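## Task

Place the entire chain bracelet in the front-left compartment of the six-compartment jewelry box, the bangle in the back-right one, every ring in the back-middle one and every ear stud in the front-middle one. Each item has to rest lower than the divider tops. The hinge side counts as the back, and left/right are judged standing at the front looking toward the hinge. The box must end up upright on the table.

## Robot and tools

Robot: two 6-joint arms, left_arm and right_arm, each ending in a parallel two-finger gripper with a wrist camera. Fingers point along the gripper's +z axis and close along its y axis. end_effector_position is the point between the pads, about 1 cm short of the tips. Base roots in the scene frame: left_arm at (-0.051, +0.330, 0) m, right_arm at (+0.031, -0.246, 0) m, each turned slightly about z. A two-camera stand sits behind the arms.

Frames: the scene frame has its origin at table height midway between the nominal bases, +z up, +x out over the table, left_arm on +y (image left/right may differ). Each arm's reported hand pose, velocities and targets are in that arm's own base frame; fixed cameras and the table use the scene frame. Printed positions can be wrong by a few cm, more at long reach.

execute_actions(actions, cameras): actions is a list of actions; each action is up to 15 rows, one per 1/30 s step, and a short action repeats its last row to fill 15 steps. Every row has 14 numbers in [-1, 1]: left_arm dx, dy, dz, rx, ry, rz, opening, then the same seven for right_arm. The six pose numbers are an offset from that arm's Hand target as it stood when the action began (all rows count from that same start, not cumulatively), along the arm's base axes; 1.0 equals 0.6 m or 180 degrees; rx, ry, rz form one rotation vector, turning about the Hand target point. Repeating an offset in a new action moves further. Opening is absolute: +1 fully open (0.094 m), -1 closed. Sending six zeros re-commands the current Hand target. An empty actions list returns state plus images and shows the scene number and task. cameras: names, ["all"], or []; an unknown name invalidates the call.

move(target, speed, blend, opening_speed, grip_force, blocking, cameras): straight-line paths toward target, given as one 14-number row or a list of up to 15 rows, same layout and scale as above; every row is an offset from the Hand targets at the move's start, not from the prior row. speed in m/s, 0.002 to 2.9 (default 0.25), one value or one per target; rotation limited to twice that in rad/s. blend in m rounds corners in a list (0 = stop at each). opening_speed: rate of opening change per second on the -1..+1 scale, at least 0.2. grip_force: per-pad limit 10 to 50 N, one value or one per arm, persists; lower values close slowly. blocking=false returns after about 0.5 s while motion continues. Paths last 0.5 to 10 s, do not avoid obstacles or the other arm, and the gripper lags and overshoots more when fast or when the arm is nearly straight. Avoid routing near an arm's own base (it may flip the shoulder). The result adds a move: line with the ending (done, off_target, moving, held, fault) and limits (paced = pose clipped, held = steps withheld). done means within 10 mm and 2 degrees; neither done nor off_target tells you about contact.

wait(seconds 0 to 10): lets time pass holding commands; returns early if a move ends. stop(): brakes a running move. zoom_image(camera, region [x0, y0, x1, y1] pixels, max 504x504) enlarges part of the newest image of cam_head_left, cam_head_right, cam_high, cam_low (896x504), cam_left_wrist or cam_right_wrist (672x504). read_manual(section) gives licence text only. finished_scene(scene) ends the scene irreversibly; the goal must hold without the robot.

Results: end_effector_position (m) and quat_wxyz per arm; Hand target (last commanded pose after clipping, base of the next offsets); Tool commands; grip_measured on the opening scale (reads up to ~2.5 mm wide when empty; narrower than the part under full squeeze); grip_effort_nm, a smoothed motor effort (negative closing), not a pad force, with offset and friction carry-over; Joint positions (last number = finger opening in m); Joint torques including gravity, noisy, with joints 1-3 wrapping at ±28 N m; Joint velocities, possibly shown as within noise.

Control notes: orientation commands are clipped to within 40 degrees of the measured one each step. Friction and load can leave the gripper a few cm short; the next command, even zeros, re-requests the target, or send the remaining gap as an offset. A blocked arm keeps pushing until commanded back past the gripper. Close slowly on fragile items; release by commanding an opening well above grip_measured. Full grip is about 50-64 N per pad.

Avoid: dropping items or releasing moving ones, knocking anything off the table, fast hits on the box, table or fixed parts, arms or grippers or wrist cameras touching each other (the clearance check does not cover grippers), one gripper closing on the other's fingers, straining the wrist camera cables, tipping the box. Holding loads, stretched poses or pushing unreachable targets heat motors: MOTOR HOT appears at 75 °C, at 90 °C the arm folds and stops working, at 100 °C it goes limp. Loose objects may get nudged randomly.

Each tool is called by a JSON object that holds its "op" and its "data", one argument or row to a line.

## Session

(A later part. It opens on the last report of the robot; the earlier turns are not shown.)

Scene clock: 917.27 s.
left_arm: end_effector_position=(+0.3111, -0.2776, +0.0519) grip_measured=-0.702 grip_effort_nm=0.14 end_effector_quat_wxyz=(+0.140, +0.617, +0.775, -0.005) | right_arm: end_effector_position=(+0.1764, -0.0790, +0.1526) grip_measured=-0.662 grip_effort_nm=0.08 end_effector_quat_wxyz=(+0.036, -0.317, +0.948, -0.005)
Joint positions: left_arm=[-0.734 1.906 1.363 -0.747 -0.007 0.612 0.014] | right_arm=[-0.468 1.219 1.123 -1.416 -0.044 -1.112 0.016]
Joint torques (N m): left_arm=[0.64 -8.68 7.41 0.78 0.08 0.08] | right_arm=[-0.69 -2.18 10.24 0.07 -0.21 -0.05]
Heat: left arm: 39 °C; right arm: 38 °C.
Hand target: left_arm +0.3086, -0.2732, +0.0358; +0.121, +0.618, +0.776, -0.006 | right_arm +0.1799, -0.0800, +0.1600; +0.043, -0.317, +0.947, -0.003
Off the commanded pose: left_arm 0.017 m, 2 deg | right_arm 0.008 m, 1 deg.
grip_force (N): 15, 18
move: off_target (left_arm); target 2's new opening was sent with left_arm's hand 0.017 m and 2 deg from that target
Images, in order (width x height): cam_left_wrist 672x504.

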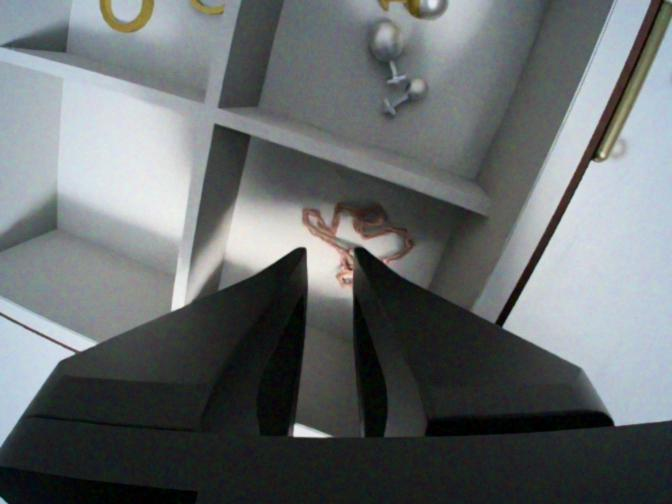

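{"op": "move", "data": {
  "target": [
    [0, 0, 0.2983, 0, 0, 0, -0.7, 0, 0, 0, 0, 0, 0, -0.45],
    [-0.311, 0.698, 0.2983, 0, 0, 0.5056, -0.7, 0.0685, 0.915, -0.075, -0.0192, -0.1096, 0.646, -0.45]
  ],
  "speed": [0.15, 0.2],
  "grip_force": [15, 25],
  "cameras": ["cam_right_wrist"]
}}

Scene clock: 1064.83 s.
left_arm: end_effector_position=(+0.1182, +0.1437, +0.2117) grip_measured=-0.702 grip_effort_nm=0.14 end_effector_quat_wxyz=(+0.080, -0.121, +0.986, +0.083) | right_arm: end_effector_position=(+0.2250, +0.4640, +0.1219) grip_measured=-0.452 grip_effort_nm=0.08 end_effector_quat_wxyz=(-0.161, +0.961, -0.221, +0.043)
Joint positions: left_arm=[0.862 1.093 1.272 -1.519 -0.015 0.619 0.014] | right_arm=[1.122 2.237 2.126 -1.124 0.012 -1.57 0.026]
Joint torques (N m): left_arm=[0.65 -2.35 9.35 0.69 0.17 0.07] | right_arm=[0.54 -10.33 10.92 0.52 -0.18 -0.03]
Heat: left arm: 34 °C; right arm: 38 °C.
Hand target: left_arm +0.1220, +0.1455, +0.2148; +0.089, -0.120, +0.985, +0.082 | right_arm +0.2211, +0.4690, +0.1150; -0.153, +0.964, -0.214, +0.034
Off the commanded pose: left_arm 0.005 m, 1 deg | right_arm 0.009 m, 2 deg.
grip_force (N): 15, 25
move: done
Images, in order (width x height): cam_right_wrist 672x504.

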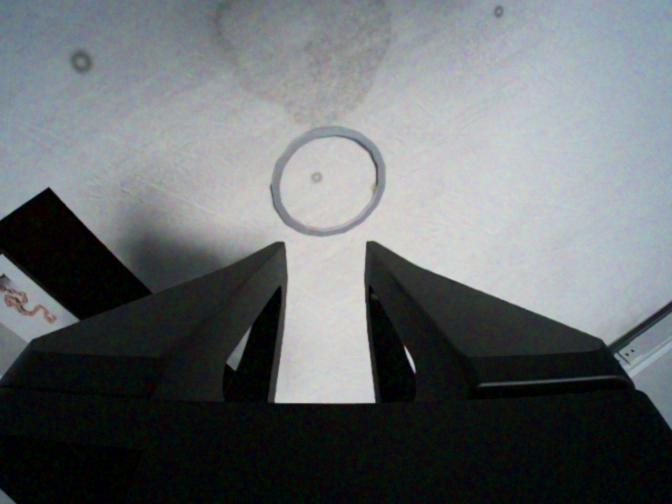

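{"op": "move", "data": {
  "target": [0, 0, 0, 0, 0, 0, -0.7, 0.0332, -0.0043, -0.1083, 0, 0, 0, -0.45],
  "speed": 0.1,
  "cameras": ["cam_right_wrist"]
}}

Scene clock: 1087.90 s.
left_arm: end_effector_position=(+0.1182, +0.1437, +0.2117) grip_measured=-0.702 grip_effort_nm=0.14 end_effector_quat_wxyz=(+0.080, -0.121, +0.986, +0.083) | right_arm: end_effector_position=(+0.2415, +0.4685, +0.0696) grip_measured=-0.452 grip_effort_nm=0.08 end_effector_quat_wxyz=(-0.167, +0.961, -0.215, +0.044)
Joint positions: left_arm=[0.862 1.093 1.272 -1.519 -0.015 0.619 0.014] | right_arm=[1.093 2.271 1.971 -0.923 0 -1.609 0.026]
Joint torques (N m): left_arm=[0.59 -2.4 9.39 0.71 0.16 0.08] | right_arm=[-0.43 -11.07 6.19 0.87 -0.19 -0.03]
Heat: left arm: 34 °C; right arm: 38 °C.
Hand target: left_arm +0.1219, +0.1455, +0.2148; +0.089, -0.120, +0.985, +0.082 | right_arm +0.2409, +0.4664, +0.0500; -0.153, +0.964, -0.214, +0.034
Off the commanded pose: left_arm 0.005 m, 1 deg | right_arm 0.020 m, 2 deg.
grip_force (N): 15, 25
move: off_target (right_arm)
Images, in order (width x height): cam_right_wrist 672x504.

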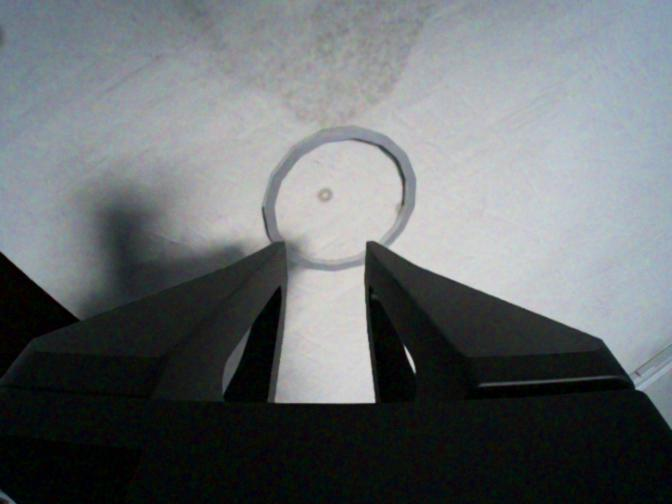

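{"op": "move", "data": {
  "target": [0, 0, 0, 0, 0, 0, -0.7, -0.0005, -0.018, -0.0542, 0, 0, 0, -0.45],
  "speed": 0.06,
  "cameras": ["cam_right_wrist"]
}}

Scene clock: 1098.43 s.
left_arm: end_effector_position=(+0.1182, +0.1437, +0.2117) grip_measured=-0.702 grip_effort_nm=0.14 end_effector_quat_wxyz=(+0.080, -0.121, +0.986, +0.083) | right_arm: end_effector_position=(+0.2408, +0.4597, +0.0301) grip_measured=-0.452 grip_effort_nm=0.09 end_effector_quat_wxyz=(-0.161, +0.963, -0.214, +0.043)
Joint positions: left_arm=[0.862 1.093 1.272 -1.519 -0.015 0.619 0.014] | right_arm=[1.085 2.271 1.817 -0.781 -0.003 -1.619 0.026]
Joint torques (N m): left_arm=[0.65 -2.36 9.29 0.69 0.16 0.09] | right_arm=[-0.69 -12.22 5.74 0.82 -0.19 -0.02]
Heat: left arm: 34 °C; right arm: 36 °C.
Hand target: left_arm +0.1219, +0.1455, +0.2148; +0.089, -0.120, +0.985, +0.082 | right_arm +0.2407, +0.4557, +0.0176; -0.153, +0.964, -0.214, +0.034
Off the commanded pose: left_arm 0.005 m, 1 deg | right_arm 0.013 m, 1 deg.
grip_force (N): 15, 25
move: off_target (right_arm)
Images, in order (width x height): cam_right_wrist 672x504.

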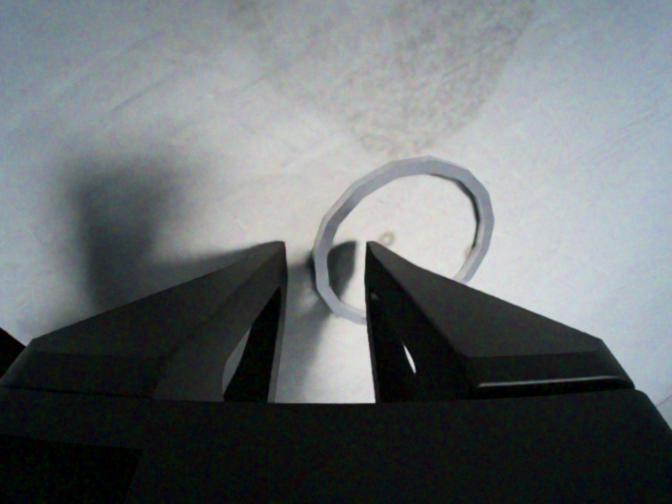

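{"op": "move", "data": {
  "target": [
    [0, 0, 0, 0, 0, 0, -0.7, 0, 0, 0, 0, 0, 0, -0.7],
    [0, 0, 0, 0, 0, 0, -0.7, 0, 0, -0.0167, 0, 0, 0, -0.7]
  ],
  "speed": 0.04,
  "opening_speed": 0.6,
  "cameras": ["cam_right_wrist"]
}}

Scene clock: 1115.87 s.
left_arm: end_effector_position=(+0.1182, +0.1437, +0.2117) grip_measured=-0.702 grip_effort_nm=0.14 end_effector_quat_wxyz=(+0.080, -0.121, +0.986, +0.083) | right_arm: end_effector_position=(+0.2418, +0.4618, +0.0269) grip_measured=-0.698 grip_effort_nm=-0.11 end_effector_quat_wxyz=(-0.168, +0.961, -0.213, +0.044)
Joint positions: left_arm=[0.862 1.093 1.272 -1.519 -0.015 0.619 0.014] | right_arm=[1.085 2.271 1.799 -0.749 -0.003 -1.619 0.014]
Joint torques (N m): left_arm=[0.65 -2.35 9.33 0.71 0.16 0.09] | right_arm=[-0.66 -11.4 5.26 0.89 -0.19 -0.03]
Heat: left arm: 34 °C; right arm: 35 °C.
Hand target: left_arm +0.1219, +0.1455, +0.2148; +0.089, -0.120, +0.985, +0.082 | right_arm +0.2407, +0.4557, +0.0076; -0.153, +0.964, -0.214, +0.034
Off the commanded pose: left_arm 0.005 m, 1 deg | right_arm 0.020 m, 2 deg.
grip_force (N): 15, 25
move: off_target (right_arm)
Images, in order (width x height): cam_right_wrist 672x504.

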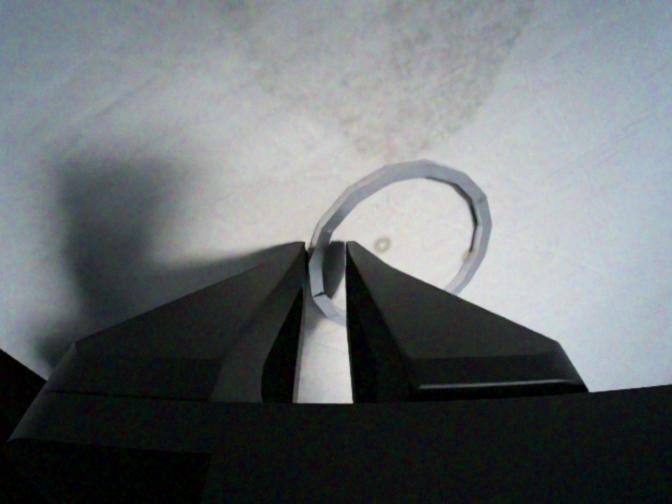

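{"op": "move", "data": {
  "target": [0, 0, 0, 0, 0, 0, -0.7, -0.0013, -0.0027, -0.0208, 0, 0, 0, -0.7],
  "speed": 0.04,
  "cameras": ["cam_right_wrist"]
}}

Scene clock: 1123.83 s.
left_arm: end_effector_position=(+0.1182, +0.1437, +0.2117) grip_measured=-0.702 grip_effort_nm=0.14 end_effector_quat_wxyz=(+0.080, -0.121, +0.986, +0.083) | right_arm: end_effector_position=(+0.2446, +0.4674, +0.0250) grip_measured=-0.698 grip_effort_nm=-0.11 end_effector_quat_wxyz=(-0.183, +0.959, -0.213, +0.048)
Joint positions: left_arm=[0.862 1.093 1.272 -1.519 -0.015 0.619 0.014] | right_arm=[1.085 2.271 1.78 -0.698 -0.004 -1.619 0.014]
Joint torques (N m): left_arm=[0.51 -2.33 9.44 0.69 0.16 0.09] | right_arm=[-0.7 -10.85 3.59 0.86 -0.19 -0.03]
Heat: left arm: 34 °C; right arm: 34 °C.
Hand target: left_arm +0.1219, +0.1455, +0.2148; +0.089, -0.120, +0.985, +0.082 | right_arm +0.2399, +0.4541, -0.0049; -0.153, +0.964, -0.214, +0.034
Off the commanded pose: left_arm 0.005 m, 1 deg | right_arm 0.033 m, 4 deg.
grip_force (N): 15, 25
move: off_target (right_arm)
Images, in order (width x height): cam_right_wrist 672x504.

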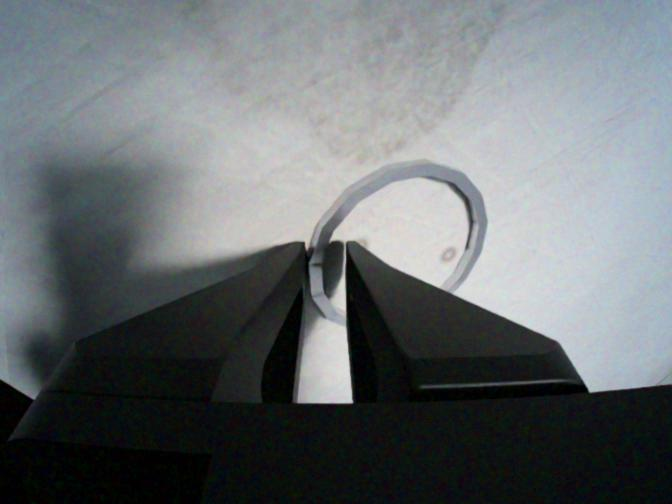

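{"op": "move", "data": {
  "target": [0, 0, 0, 0, 0, 0, -0.7, -0.0048, -0.01, 0.0217, 0, 0, 0, -0.67],
  "speed": 0.04,
  "cameras": ["cam_right_wrist"]
}}

Scene clock: 1140.30 s.
left_arm: end_effector_position=(+0.1182, +0.1437, +0.2117) grip_measured=-0.702 grip_effort_nm=0.14 end_effector_quat_wxyz=(+0.080, -0.121, +0.986, +0.083) | right_arm: end_effector_position=(+0.2446, +0.4673, +0.0254) grip_measured=-0.672 grip_effort_nm=0.09 end_effector_quat_wxyz=(-0.186, +0.958, -0.212, +0.049)
Joint positions: left_arm=[0.862 1.093 1.272 -1.519 -0.015 0.619 0.014] | right_arm=[1.085 2.265 1.769 -0.687 -0.004 -1.619 0.015]
Joint torques (N m): left_arm=[0.51 -2.37 9.31 0.7 0.19 0.08] | right_arm=[-0.76 -13.52 3.52 0.52 -0.18 -0.03]
Heat: left arm: 34 °C; right arm: 34 °C.
Hand target: left_arm +0.1219, +0.1455, +0.2148; +0.089, -0.120, +0.985, +0.082 | right_arm +0.2370, +0.4480, +0.0081; -0.153, +0.964, -0.214, +0.035
Off the commanded pose: left_arm 0.005 m, 1 deg | right_arm 0.027 m, 4 deg.
grip_force (N): 15, 25
move: off_target (right_arm)
Images, in order (width x height): cam_right_wrist 672x504.

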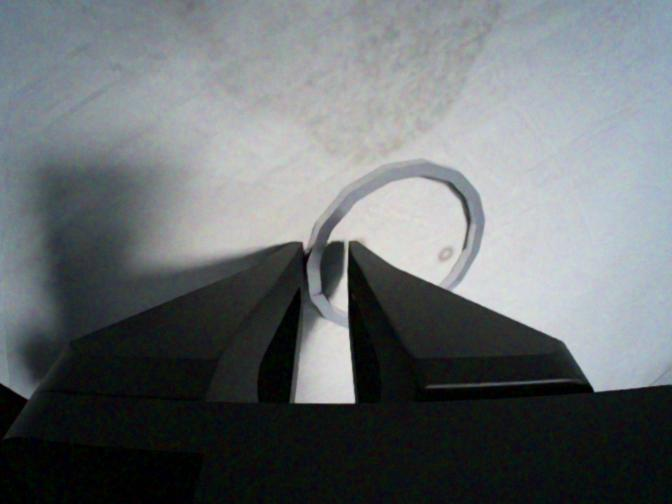

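{"op": "move", "data": {
  "target": [0, 0, 0, 0, 0, 0, -0.7, 0, 0, 0, 0, 0, 0, -1],
  "speed": 0.04,
  "opening_speed": 0.3,
  "cameras": ["cam_right_wrist"]
}}

Scene clock: 1153.77 s.
left_arm: end_effector_position=(+0.1182, +0.1437, +0.2117) grip_measured=-0.702 grip_effort_nm=0.14 end_effector_quat_wxyz=(+0.080, -0.121, +0.986, +0.083) | right_arm: end_effector_position=(+0.2431, +0.4646, +0.0239) grip_measured=-0.890 grip_effort_nm=-0.58 end_effector_quat_wxyz=(-0.181, +0.959, -0.212, +0.048)
Joint positions: left_arm=[0.862 1.093 1.272 -1.519 -0.015 0.619 0.014] | right_arm=[1.085 2.264 1.764 -0.695 -0.004 -1.62 0.005]
Joint torques (N m): left_arm=[0.58 -2.3 9.32 0.67 0.16 0.11] | right_arm=[-0.72 -13.39 3.79 0.56 -0.2 -0.02]
Heat: left arm: 34 °C; right arm: 35 °C.
Hand target: left_arm +0.1219, +0.1455, +0.2148; +0.089, -0.120, +0.985, +0.082 | right_arm +0.2370, +0.4480, +0.0080; -0.153, +0.964, -0.214, +0.034
Off the commanded pose: left_arm 0.005 m, 1 deg | right_arm 0.024 m, 4 deg.
grip_force (N): 15, 25
move: off_target (right_arm)
Images, in order (width x height): cam_right_wrist 672x504.

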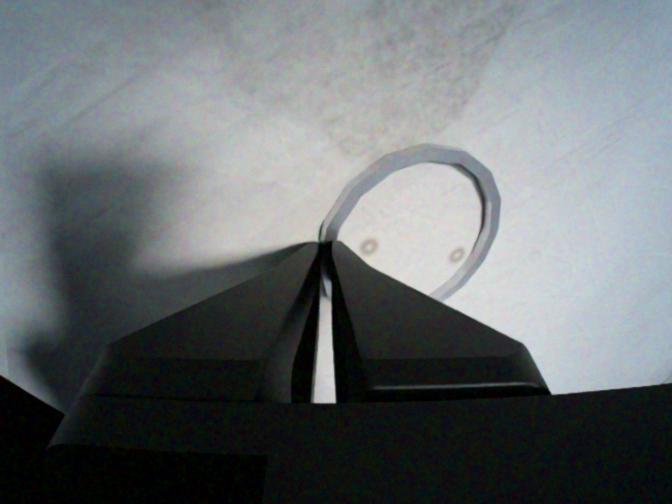

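{"op": "move", "data": {
  "target": [
    [0, 0, 0, 0, 0, 0, -0.7, 0, 0, 0.2417, 0, 0, 0, -1],
    [0, 0, 0, 0, 0, 0, -0.7, 0.078, -0.4582, 0.2417, -0.0655, 0.1047, -0.3611, -1]
  ],
  "speed": [0.08, 0.15],
  "grip_force": [15, 35],
  "cameras": ["cam_right_wrist"]
}}

Scene clock: 1231.43 s.
left_arm: end_effector_position=(+0.1182, +0.1437, +0.2117) grip_measured=-0.702 grip_effort_nm=0.14 end_effector_quat_wxyz=(+0.080, -0.121, +0.986, +0.083) | right_arm: end_effector_position=(+0.2925, +0.1774, +0.1421) grip_measured=-0.906 grip_effort_nm=-0.77 end_effector_quat_wxyz=(+0.025, +0.706, -0.708, -0.014)
Joint positions: left_arm=[0.862 1.093 1.272 -1.519 -0.015 0.619 0.014] | right_arm=[0.534 1.9 1.754 -1.481 -0.015 -1.034 0.004]
Joint torques (N m): left_arm=[0.61 -2.4 9.35 0.68 0.16 0.09] | right_arm=[-0.34 -14.02 5.07 -0.14 -0.17 0.09]
Heat: left arm: 34 °C; right arm: 39 °C.
Hand target: left_arm +0.1219, +0.1455, +0.2148; +0.089, -0.120, +0.985, +0.082 | right_arm +0.2838, +0.1730, +0.1531; +0.019, +0.702, -0.712, -0.019
Off the commanded pose: left_arm 0.005 m, 1 deg | right_arm 0.015 m, 1 deg.
grip_force (N): 15, 35
move: off_target (right_arm)
Images, in order (width x height): cam_right_wrist 672x504.

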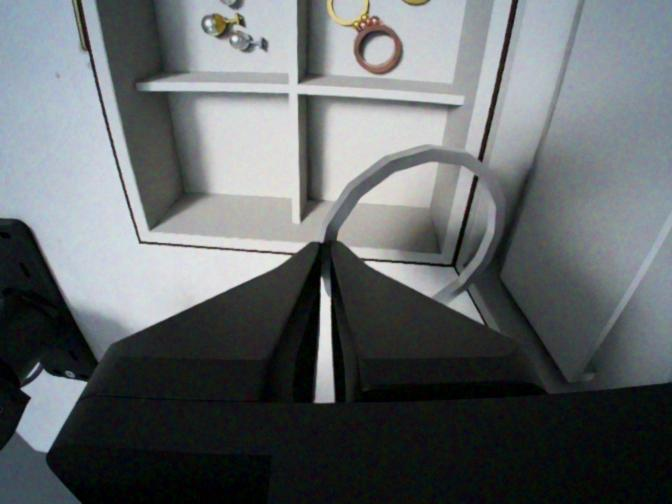

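{"op": "move", "data": {
  "target": [0, 0, 0, 0, 0, 0, -0.7, -0.0125, -0.0092, -0.0633, 0, 0, 0, -1],
  "speed": 0.06,
  "cameras": ["cam_right_wrist"]
}}

Scene clock: 1256.90 s.
left_arm: end_effector_position=(+0.1182, +0.1437, +0.2117) grip_measured=-0.702 grip_effort_nm=0.14 end_effector_quat_wxyz=(+0.080, -0.121, +0.986, +0.083) | right_arm: end_effector_position=(+0.2765, +0.1679, +0.1051) grip_measured=-0.906 grip_effort_nm=-0.77 end_effector_quat_wxyz=(+0.042, +0.705, -0.708, -0.019)
Joint positions: left_arm=[0.862 1.093 1.272 -1.519 -0.015 0.619 0.014] | right_arm=[0.534 1.858 1.55 -1.353 -0.015 -1.034 0.004]
Joint torques (N m): left_arm=[0.61 -2.5 9.46 0.67 0.17 0.11] | right_arm=[-0.57 -13.71 4.98 0.11 -0.16 0.07]
Heat: left arm: 34 °C; right arm: 41 °C.
Hand target: left_arm +0.1219, +0.1455, +0.2148; +0.089, -0.120, +0.985, +0.082 | right_arm +0.2763, +0.1675, +0.1150; +0.019, +0.702, -0.712, -0.019
Off the commanded pose: left_arm 0.005 m, 1 deg | right_arm 0.010 m, 3 deg.
grip_force (N): 15, 35
move: off_target (right_arm)
Images, in order (width x height): cam_right_wrist 672x504.

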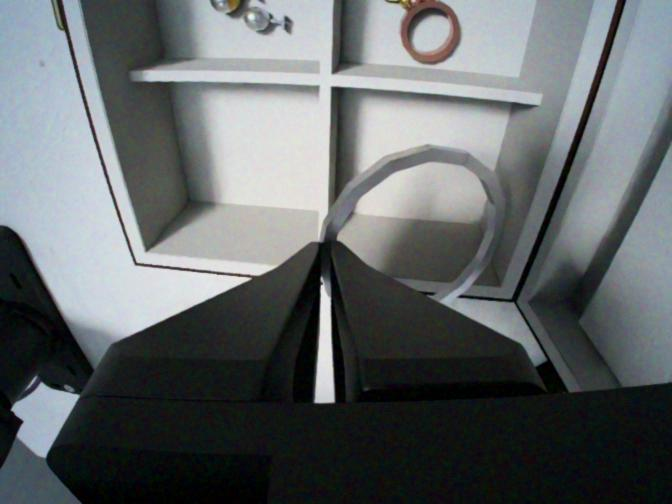

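{"op": "move", "data": {
  "target": [0, 0, 0, 0, 0, 0, -0.7, 0.0158, -0.0008, -0.0417, 0, 0, 0, -1],
  "speed": 0.05,
  "cameras": ["cam_right_wrist"]
}}

Scene clock: 1284.53 s.
left_arm: end_effector_position=(+0.1182, +0.1437, +0.2117) grip_measured=-0.702 grip_effort_nm=0.14 end_effector_quat_wxyz=(+0.080, -0.121, +0.986, +0.083) | right_arm: end_effector_position=(+0.2856, +0.1688, +0.0921) grip_measured=-0.906 grip_effort_nm=-0.77 end_effector_quat_wxyz=(+0.024, +0.703, -0.711, -0.014)
Joint positions: left_arm=[0.862 1.093 1.272 -1.519 -0.015 0.619 0.014] | right_arm=[0.522 1.858 1.501 -1.267 -0.016 -1.038 0.004]
Joint torques (N m): left_arm=[0.66 -2.35 9.42 0.71 0.16 0.08] | right_arm=[-0.87 -10.09 4.92 0.24 -0.14 -0.05]
Heat: left arm: 34 °C; right arm: 37 °C.
Hand target: left_arm +0.1219, +0.1455, +0.2148; +0.089, -0.120, +0.985, +0.082 | right_arm +0.2858, +0.1671, +0.0900; +0.019, +0.702, -0.712, -0.019
Off the commanded pose: left_arm 0.005 m, 1 deg | right_arm 0.003 m, 1 deg.
grip_force (N): 15, 35
move: done
Images, in order (width x height): cam_right_wrist 672x504.

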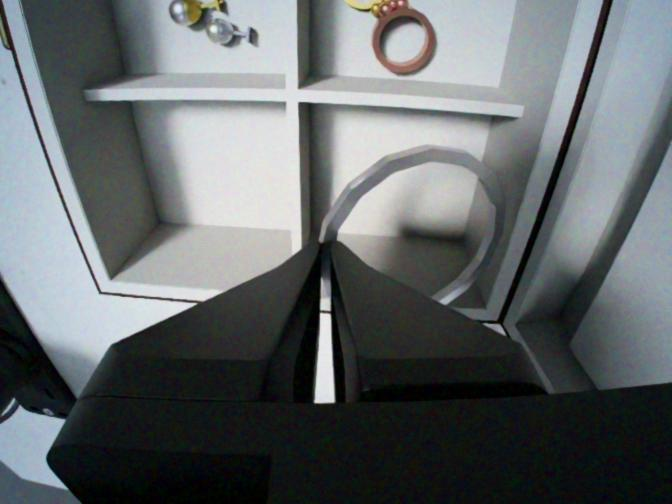

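{"op": "move", "data": {
  "target": [0, 0, 0, 0, 0, 0, -0.7, 0.0017, 0.0075, -0.0167, 0, 0, 0, -1],
  "speed": 0.04,
  "cameras": ["cam_right_wrist"]
}}

Scene clock: 1305.53 s.
left_arm: end_effector_position=(+0.1182, +0.1437, +0.2117) grip_measured=-0.702 grip_effort_nm=0.14 end_effector_quat_wxyz=(+0.080, -0.121, +0.986, +0.083) | right_arm: end_effector_position=(+0.2896, +0.1715, +0.0886) grip_measured=-0.906 grip_effort_nm=-0.77 end_effector_quat_wxyz=(+0.014, +0.703, -0.711, -0.012)
Joint positions: left_arm=[0.862 1.093 1.272 -1.519 -0.015 0.619 0.014] | right_arm=[0.522 1.858 1.488 -1.233 -0.017 -1.038 0.004]
Joint torques (N m): left_arm=[0.62 -2.41 9.36 0.72 0.12 0.11] | right_arm=[-0.06 -8.69 4.52 0.28 -0.14 0.04]
Heat: left arm: 34 °C; right arm: 35 °C.
Hand target: left_arm +0.1219, +0.1455, +0.2148; +0.089, -0.120, +0.985, +0.082 | right_arm +0.2869, +0.1715, +0.0800; +0.019, +0.702, -0.712, -0.019
Off the commanded pose: left_arm 0.005 m, 1 deg | right_arm 0.009 m, 1 deg.
grip_force (N): 15, 35
move: done
Images, in order (width x height): cam_right_wrist 672x504.

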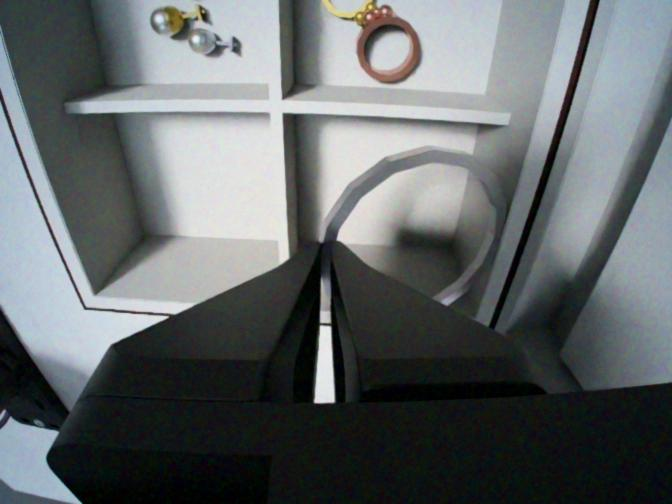

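{"op": "move", "data": {
  "target": [0, 0, 0, 0, 0, 0, -0.7, -0.0075, -0.0033, -0.04, 0, 0, 0, -1],
  "speed": 0.04,
  "cameras": ["cam_right_wrist"]
}}

Scene clock: 1321.13 s.
left_arm: end_effector_position=(+0.1182, +0.1437, +0.2117) grip_measured=-0.702 grip_effort_nm=0.14 end_effector_quat_wxyz=(+0.080, -0.121, +0.986, +0.083) | right_arm: end_effector_position=(+0.2833, +0.1680, +0.0630) grip_measured=-0.906 grip_effort_nm=-0.77 end_effector_quat_wxyz=(+0.018, +0.703, -0.711, -0.014)
Joint positions: left_arm=[0.862 1.093 1.272 -1.519 -0.015 0.619 0.014] | right_arm=[0.522 1.858 1.384 -1.139 -0.018 -1.038 0.004]
Joint torques (N m): left_arm=[0.62 -2.32 9.31 0.71 0.15 0.11] | right_arm=[0.09 -8.47 5.08 0.28 -0.14 0.06]
Heat: left arm: 34 °C; right arm: 34 °C.
Hand target: left_arm +0.1219, +0.1455, +0.2148; +0.089, -0.120, +0.985, +0.082 | right_arm +0.2823, +0.1696, +0.0560; +0.019, +0.702, -0.712, -0.019
Off the commanded pose: left_arm 0.005 m, 1 deg | right_arm 0.007 m, 1 deg.
grip_force (N): 15, 35
move: done
Images, in order (width x height): cam_right_wrist 672x504.

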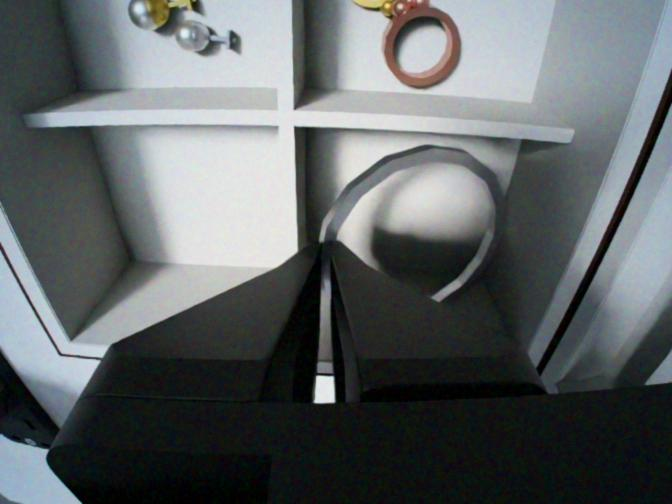

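{"op": "move", "data": {
  "target": [0, 0, 0, 0, 0, 0, -0.7, -0.0025, 0.004, -0.015, 0, 0, 0, -1],
  "speed": 0.04,
  "cameras": ["cam_right_wrist"]
}}

Scene clock: 1332.37 s.
left_arm: end_effector_position=(+0.1182, +0.1437, +0.2117) grip_measured=-0.702 grip_effort_nm=0.14 end_effector_quat_wxyz=(+0.080, -0.121, +0.986, +0.083) | right_arm: end_effector_position=(+0.2844, +0.1687, +0.0567) grip_measured=-0.906 grip_effort_nm=-0.77 end_effector_quat_wxyz=(+0.013, +0.701, -0.713, -0.013)
Joint positions: left_arm=[0.862 1.093 1.272 -1.519 -0.015 0.619 0.014] | right_arm=[0.522 1.858 1.359 -1.103 -0.018 -1.033 0.004]
Joint torques (N m): left_arm=[0.68 -2.37 9.31 0.69 0.13 0.09] | right_arm=[0.8 -7.73 5 0.29 -0.13 0.08]
Heat: left arm: 34 °C; right arm: 34 °C.
Hand target: left_arm +0.1219, +0.1455, +0.2148; +0.089, -0.120, +0.985, +0.082 | right_arm +0.2808, +0.1719, +0.0469; +0.019, +0.702, -0.712, -0.019
Off the commanded pose: left_arm 0.005 m, 1 deg | right_arm 0.011 m, 1 deg.
grip_force (N): 15, 35
move: off_target (right_arm)
Images, in order (width x height): cam_right_wrist 672x504.

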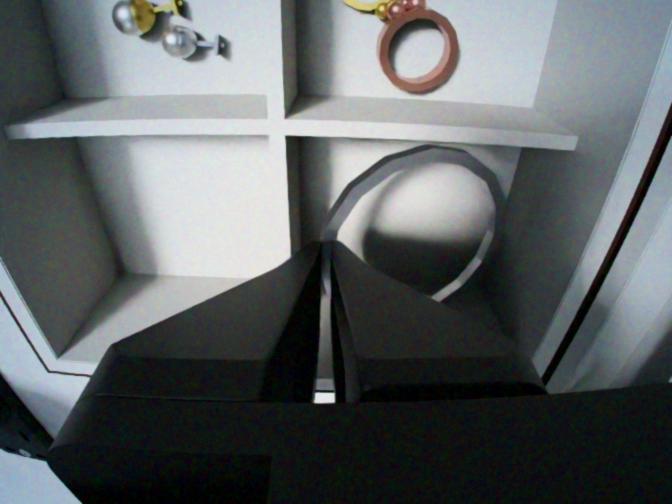

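{"op": "move", "data": {
  "target": [0, 0, 0, 0, 0, 0, -0.7, -0.0025, 0.004, -0.0117, 0, 0, 0, -1],
  "speed": 0.04,
  "grip_force": [15, 20],
  "cameras": ["cam_right_wrist"]
}}

Scene clock: 1340.57 s.
left_arm: end_effector_position=(+0.1182, +0.1437, +0.2117) grip_measured=-0.702 grip_effort_nm=0.14 end_effector_quat_wxyz=(+0.080, -0.121, +0.986, +0.083) | right_arm: end_effector_position=(+0.2828, +0.1716, +0.0520) grip_measured=-0.902 grip_effort_nm=-0.50 end_effector_quat_wxyz=(+0.010, +0.702, -0.712, -0.012)
Joint positions: left_arm=[0.862 1.093 1.272 -1.519 -0.015 0.619 0.014] | right_arm=[0.533 1.858 1.339 -1.077 -0.018 -1.024 0.005]
Joint torques (N m): left_arm=[0.59 -2.35 9.35 0.72 0.15 0.1] | right_arm=[0.64 -7.06 5.03 0.31 -0.15 0.09]
Heat: left arm: 34 °C; right arm: 33 °C.
Hand target: left_arm +0.1219, +0.1455, +0.2148; +0.089, -0.120, +0.985, +0.082 | right_arm +0.2793, +0.1744, +0.0400; +0.019, +0.702, -0.712, -0.019
Off the commanded pose: left_arm 0.005 m, 1 deg | right_arm 0.013 m, 1 deg.
grip_force (N): 15, 20
move: off_target (right_arm)
Images, in order (width x height): cam_right_wrist 672x504.

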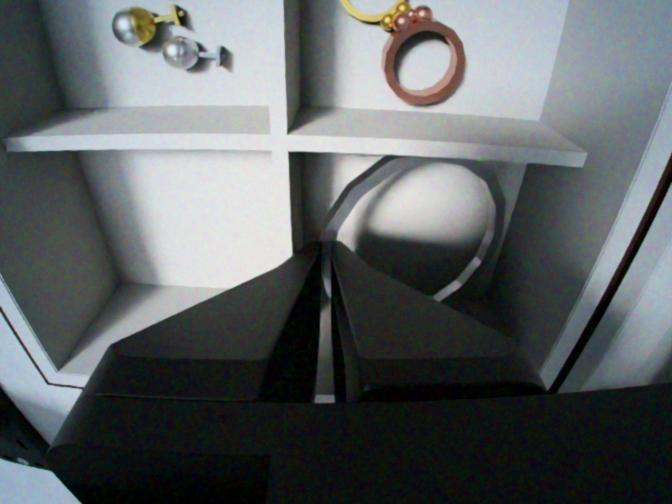

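{"op": "move", "data": {
  "target": [0, 0, 0, 0, 0, 0, -0.7, -0.0017, -0.0017, -0.0167, 0, 0, 0, -1],
  "speed": 0.04,
  "grip_force": [15, 14],
  "cameras": ["cam_right_wrist"]
}}

Scene clock: 1348.60 s.
left_arm: end_effector_position=(+0.1182, +0.1437, +0.2117) grip_measured=-0.702 grip_effort_nm=0.14 end_effector_quat_wxyz=(+0.080, -0.121, +0.986, +0.083) | right_arm: end_effector_position=(+0.2818, +0.1710, +0.0423) grip_measured=-0.894 grip_effort_nm=-0.39 end_effector_quat_wxyz=(+0.010, +0.702, -0.712, -0.012)
Joint positions: left_arm=[0.862 1.093 1.272 -1.519 -0.015 0.619 0.014] | right_arm=[0.533 1.864 1.307 -1.039 -0.018 -1.024 0.005]
Joint torques (N m): left_arm=[0.51 -2.39 9.4 0.7 0.16 0.11] | right_arm=[0.55 -6.94 4.94 0.32 -0.15 0.07]
Heat: left arm: 34 °C; right arm: 33 °C.
Hand target: left_arm +0.1219, +0.1455, +0.2148; +0.089, -0.120, +0.985, +0.082 | right_arm +0.2783, +0.1734, +0.0300; +0.019, +0.702, -0.712, -0.019
Off the commanded pose: left_arm 0.005 m, 1 deg | right_arm 0.013 m, 1 deg.
grip_force (N): 15, 14
move: off_target (right_arm)
Images, in order (width x height): cam_right_wrist 672x504.

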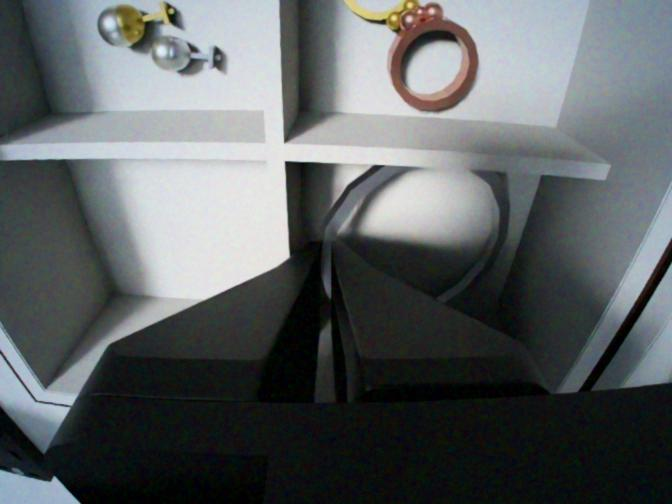

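{"op": "move", "data": {
  "target": [
    [0, 0, 0, 0, 0, 0, -0.7, 0.0017, -0.0008, -0.0075, 0, 0, 0, -1],
    [0, 0, 0, 0, 0, 0, -0.7, 0.0025, -0.0008, -0.0075, 0, 0, 0, -0.8]
  ],
  "speed": 0.04,
  "opening_speed": 0.2,
  "cameras": ["cam_right_wrist"]
}}

Scene clock: 1366.67 s.
left_arm: end_effector_position=(+0.1182, +0.1437, +0.2117) grip_measured=-0.702 grip_effort_nm=0.14 end_effector_quat_wxyz=(+0.080, -0.121, +0.986, +0.083) | right_arm: end_effector_position=(+0.2821, +0.1712, +0.0375) grip_measured=-0.802 grip_effort_nm=0.08 end_effector_quat_wxyz=(+0.011, +0.702, -0.712, -0.012)
Joint positions: left_arm=[0.862 1.093 1.272 -1.519 -0.015 0.619 0.014] | right_arm=[0.533 1.873 1.299 -1.024 -0.018 -1.024 0.009]
Joint torques (N m): left_arm=[0.57 -2.37 9.39 0.69 0.18 0.1] | right_arm=[0.27 -6.93 5.12 0.33 -0.14 0.05]
Heat: left arm: 34 °C; right arm: 33 °C.
Hand target: left_arm +0.1219, +0.1455, +0.2148; +0.089, -0.120, +0.985, +0.082 | right_arm +0.2798, +0.1729, +0.0255; +0.019, +0.702, -0.712, -0.019
Off the commanded pose: left_arm 0.005 m, 1 deg | right_arm 0.012 m, 1 deg.
grip_force (N): 15, 14
move: off_target (right_arm); target 2's new opening was sent with right_arm's hand 0.012 m and 1 deg from that target
Images, in order (width x height): cam_right_wrist 672x504.

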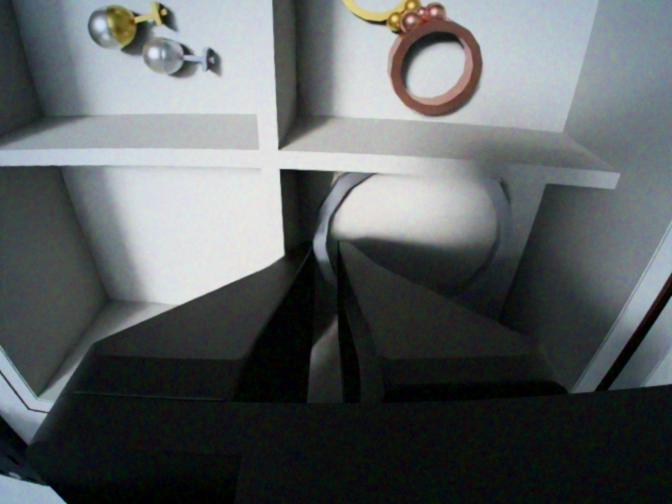

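{"op": "move", "data": {
  "target": [
    [0, 0, 0, 0, 0, 0, -0.7, 0.0133, 0.0067, 0.0333, 0, 0, 0, -0.8],
    [0, 0, 0, 0, 0, 0, -0.7, 0.0167, 0.0067, 0.1, 0, 0, 0, -0.8],
    [0, 0, 0, 0, 0, 0, -0.7, 0, 0, 0.22, 0, 0, 0, -0.8]
  ],
  "speed": [0.05, 0.05, 0.12],
  "blend": 0.01,
  "cameras": ["cam_right_wrist"]
}}

Scene clock: 1378.20 s.
left_arm: end_effector_position=(+0.1182, +0.1437, +0.2117) grip_measured=-0.702 grip_effort_nm=0.14 end_effector_quat_wxyz=(+0.080, -0.121, +0.986, +0.083) | right_arm: end_effector_position=(+0.2792, +0.1695, +0.1388) grip_measured=-0.802 grip_effort_nm=0.09 end_effector_quat_wxyz=(+0.043, +0.701, -0.712, -0.020)
Joint positions: left_arm=[0.862 1.093 1.272 -1.519 -0.015 0.619 0.014] | right_arm=[0.533 1.873 1.703 -1.494 -0.018 -1.024 0.009]
Joint torques (N m): left_arm=[0.65 -2.37 9.35 0.7 0.17 0.11] | right_arm=[0.24 -12.64 9.65 -0.22 -0.14 0.04]
Heat: left arm: 34 °C; right arm: 33 °C.
Hand target: left_arm +0.1219, +0.1455, +0.2148; +0.089, -0.120, +0.985, +0.082 | right_arm +0.2798, +0.1729, +0.1575; +0.019, +0.702, -0.712, -0.019
Off the commanded pose: left_arm 0.005 m, 1 deg | right_arm 0.019 m, 3 deg.
grip_force (N): 15, 14
move: off_target (right_arm)
Images, in order (width x height): cam_right_wrist 672x504.

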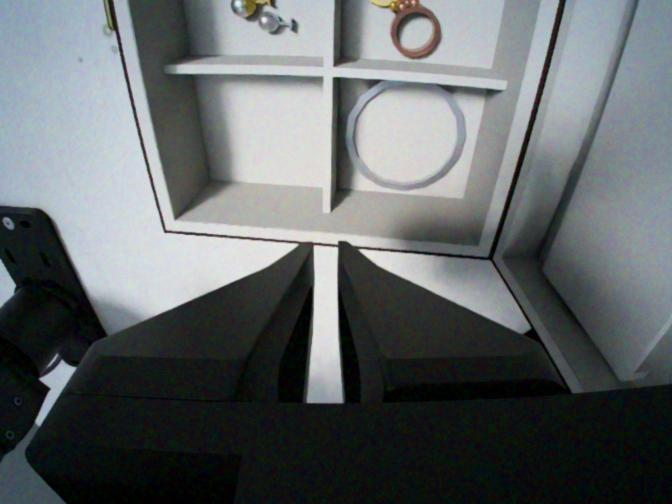

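{"op": "move", "data": {
  "target": [0, 0, 0, 0, 0, 0, -0.7, 0.0187, -0.465, -0.005, 0, 0, -0.287, -0.8],
  "speed": 0.2,
  "cameras": ["cam_high"]
}}

Scene clock: 1400.03 s.
left_arm: end_effector_position=(+0.1182, +0.1437, +0.2117) grip_measured=-0.702 grip_effort_nm=0.14 end_effector_quat_wxyz=(+0.080, -0.121, +0.986, +0.083) | right_arm: end_effector_position=(+0.2815, -0.1032, +0.1522) grip_measured=-0.802 grip_effort_nm=0.08 end_effector_quat_wxyz=(-0.018, -0.321, +0.947, +0.028)
Joint positions: left_arm=[0.862 1.093 1.272 -1.519 -0.015 0.619 0.014] | right_arm=[-0.366 1.741 1.594 -1.487 -0.019 -1.02 0.009]
Joint torques (N m): left_arm=[0.57 -2.37 9.37 0.71 0.13 0.09] | right_arm=[-0.2 -6.37 10.02 0.07 -0.12 -0.02]
Heat: left arm: 34 °C; right arm: 35 °C.
Hand target: left_arm +0.1219, +0.1455, +0.2148; +0.089, -0.120, +0.985, +0.082 | right_arm +0.2910, -0.1061, +0.1544; -0.009, -0.322, +0.946, +0.025
Off the commanded pose: left_arm 0.005 m, 1 deg | right_arm 0.010 m, 1 deg.
grip_force (N): 15, 14
move: done
Images, in order (width x height): cam_high 896x504.

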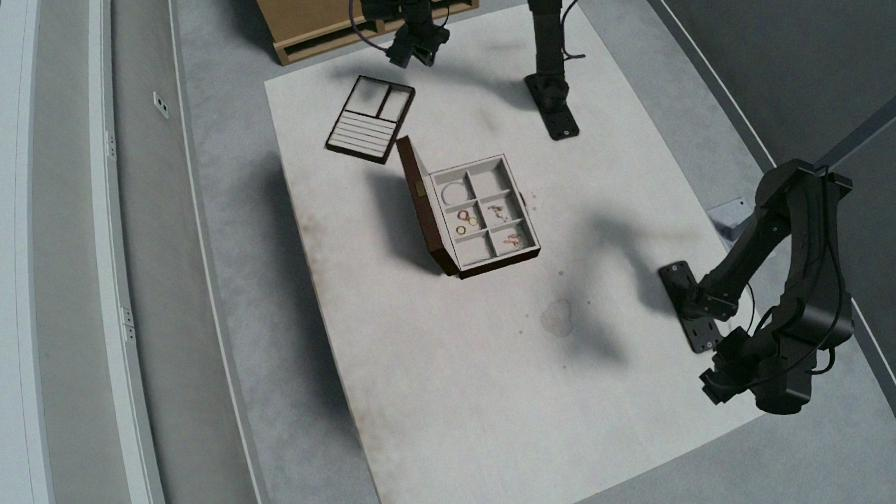

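{"op": "zoom_image", "data": {
  "camera": "cam_high",
  "region": [395, 145, 545, 285]
}}

Scaled by 3.360 from the camera's 896x504 image, which has a finer 1280x720 frame.

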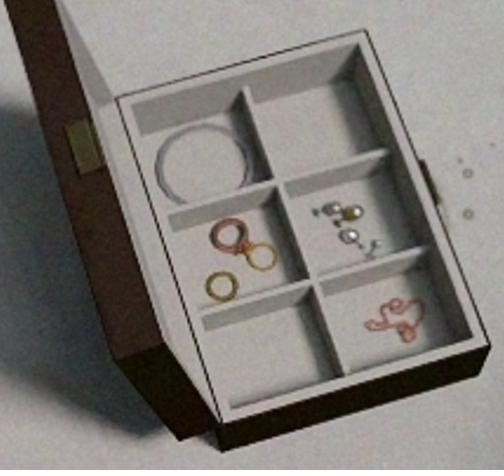

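{"op": "finished_scene", "data": {
  "scene": 2
}}

The scene is finished: the task was done.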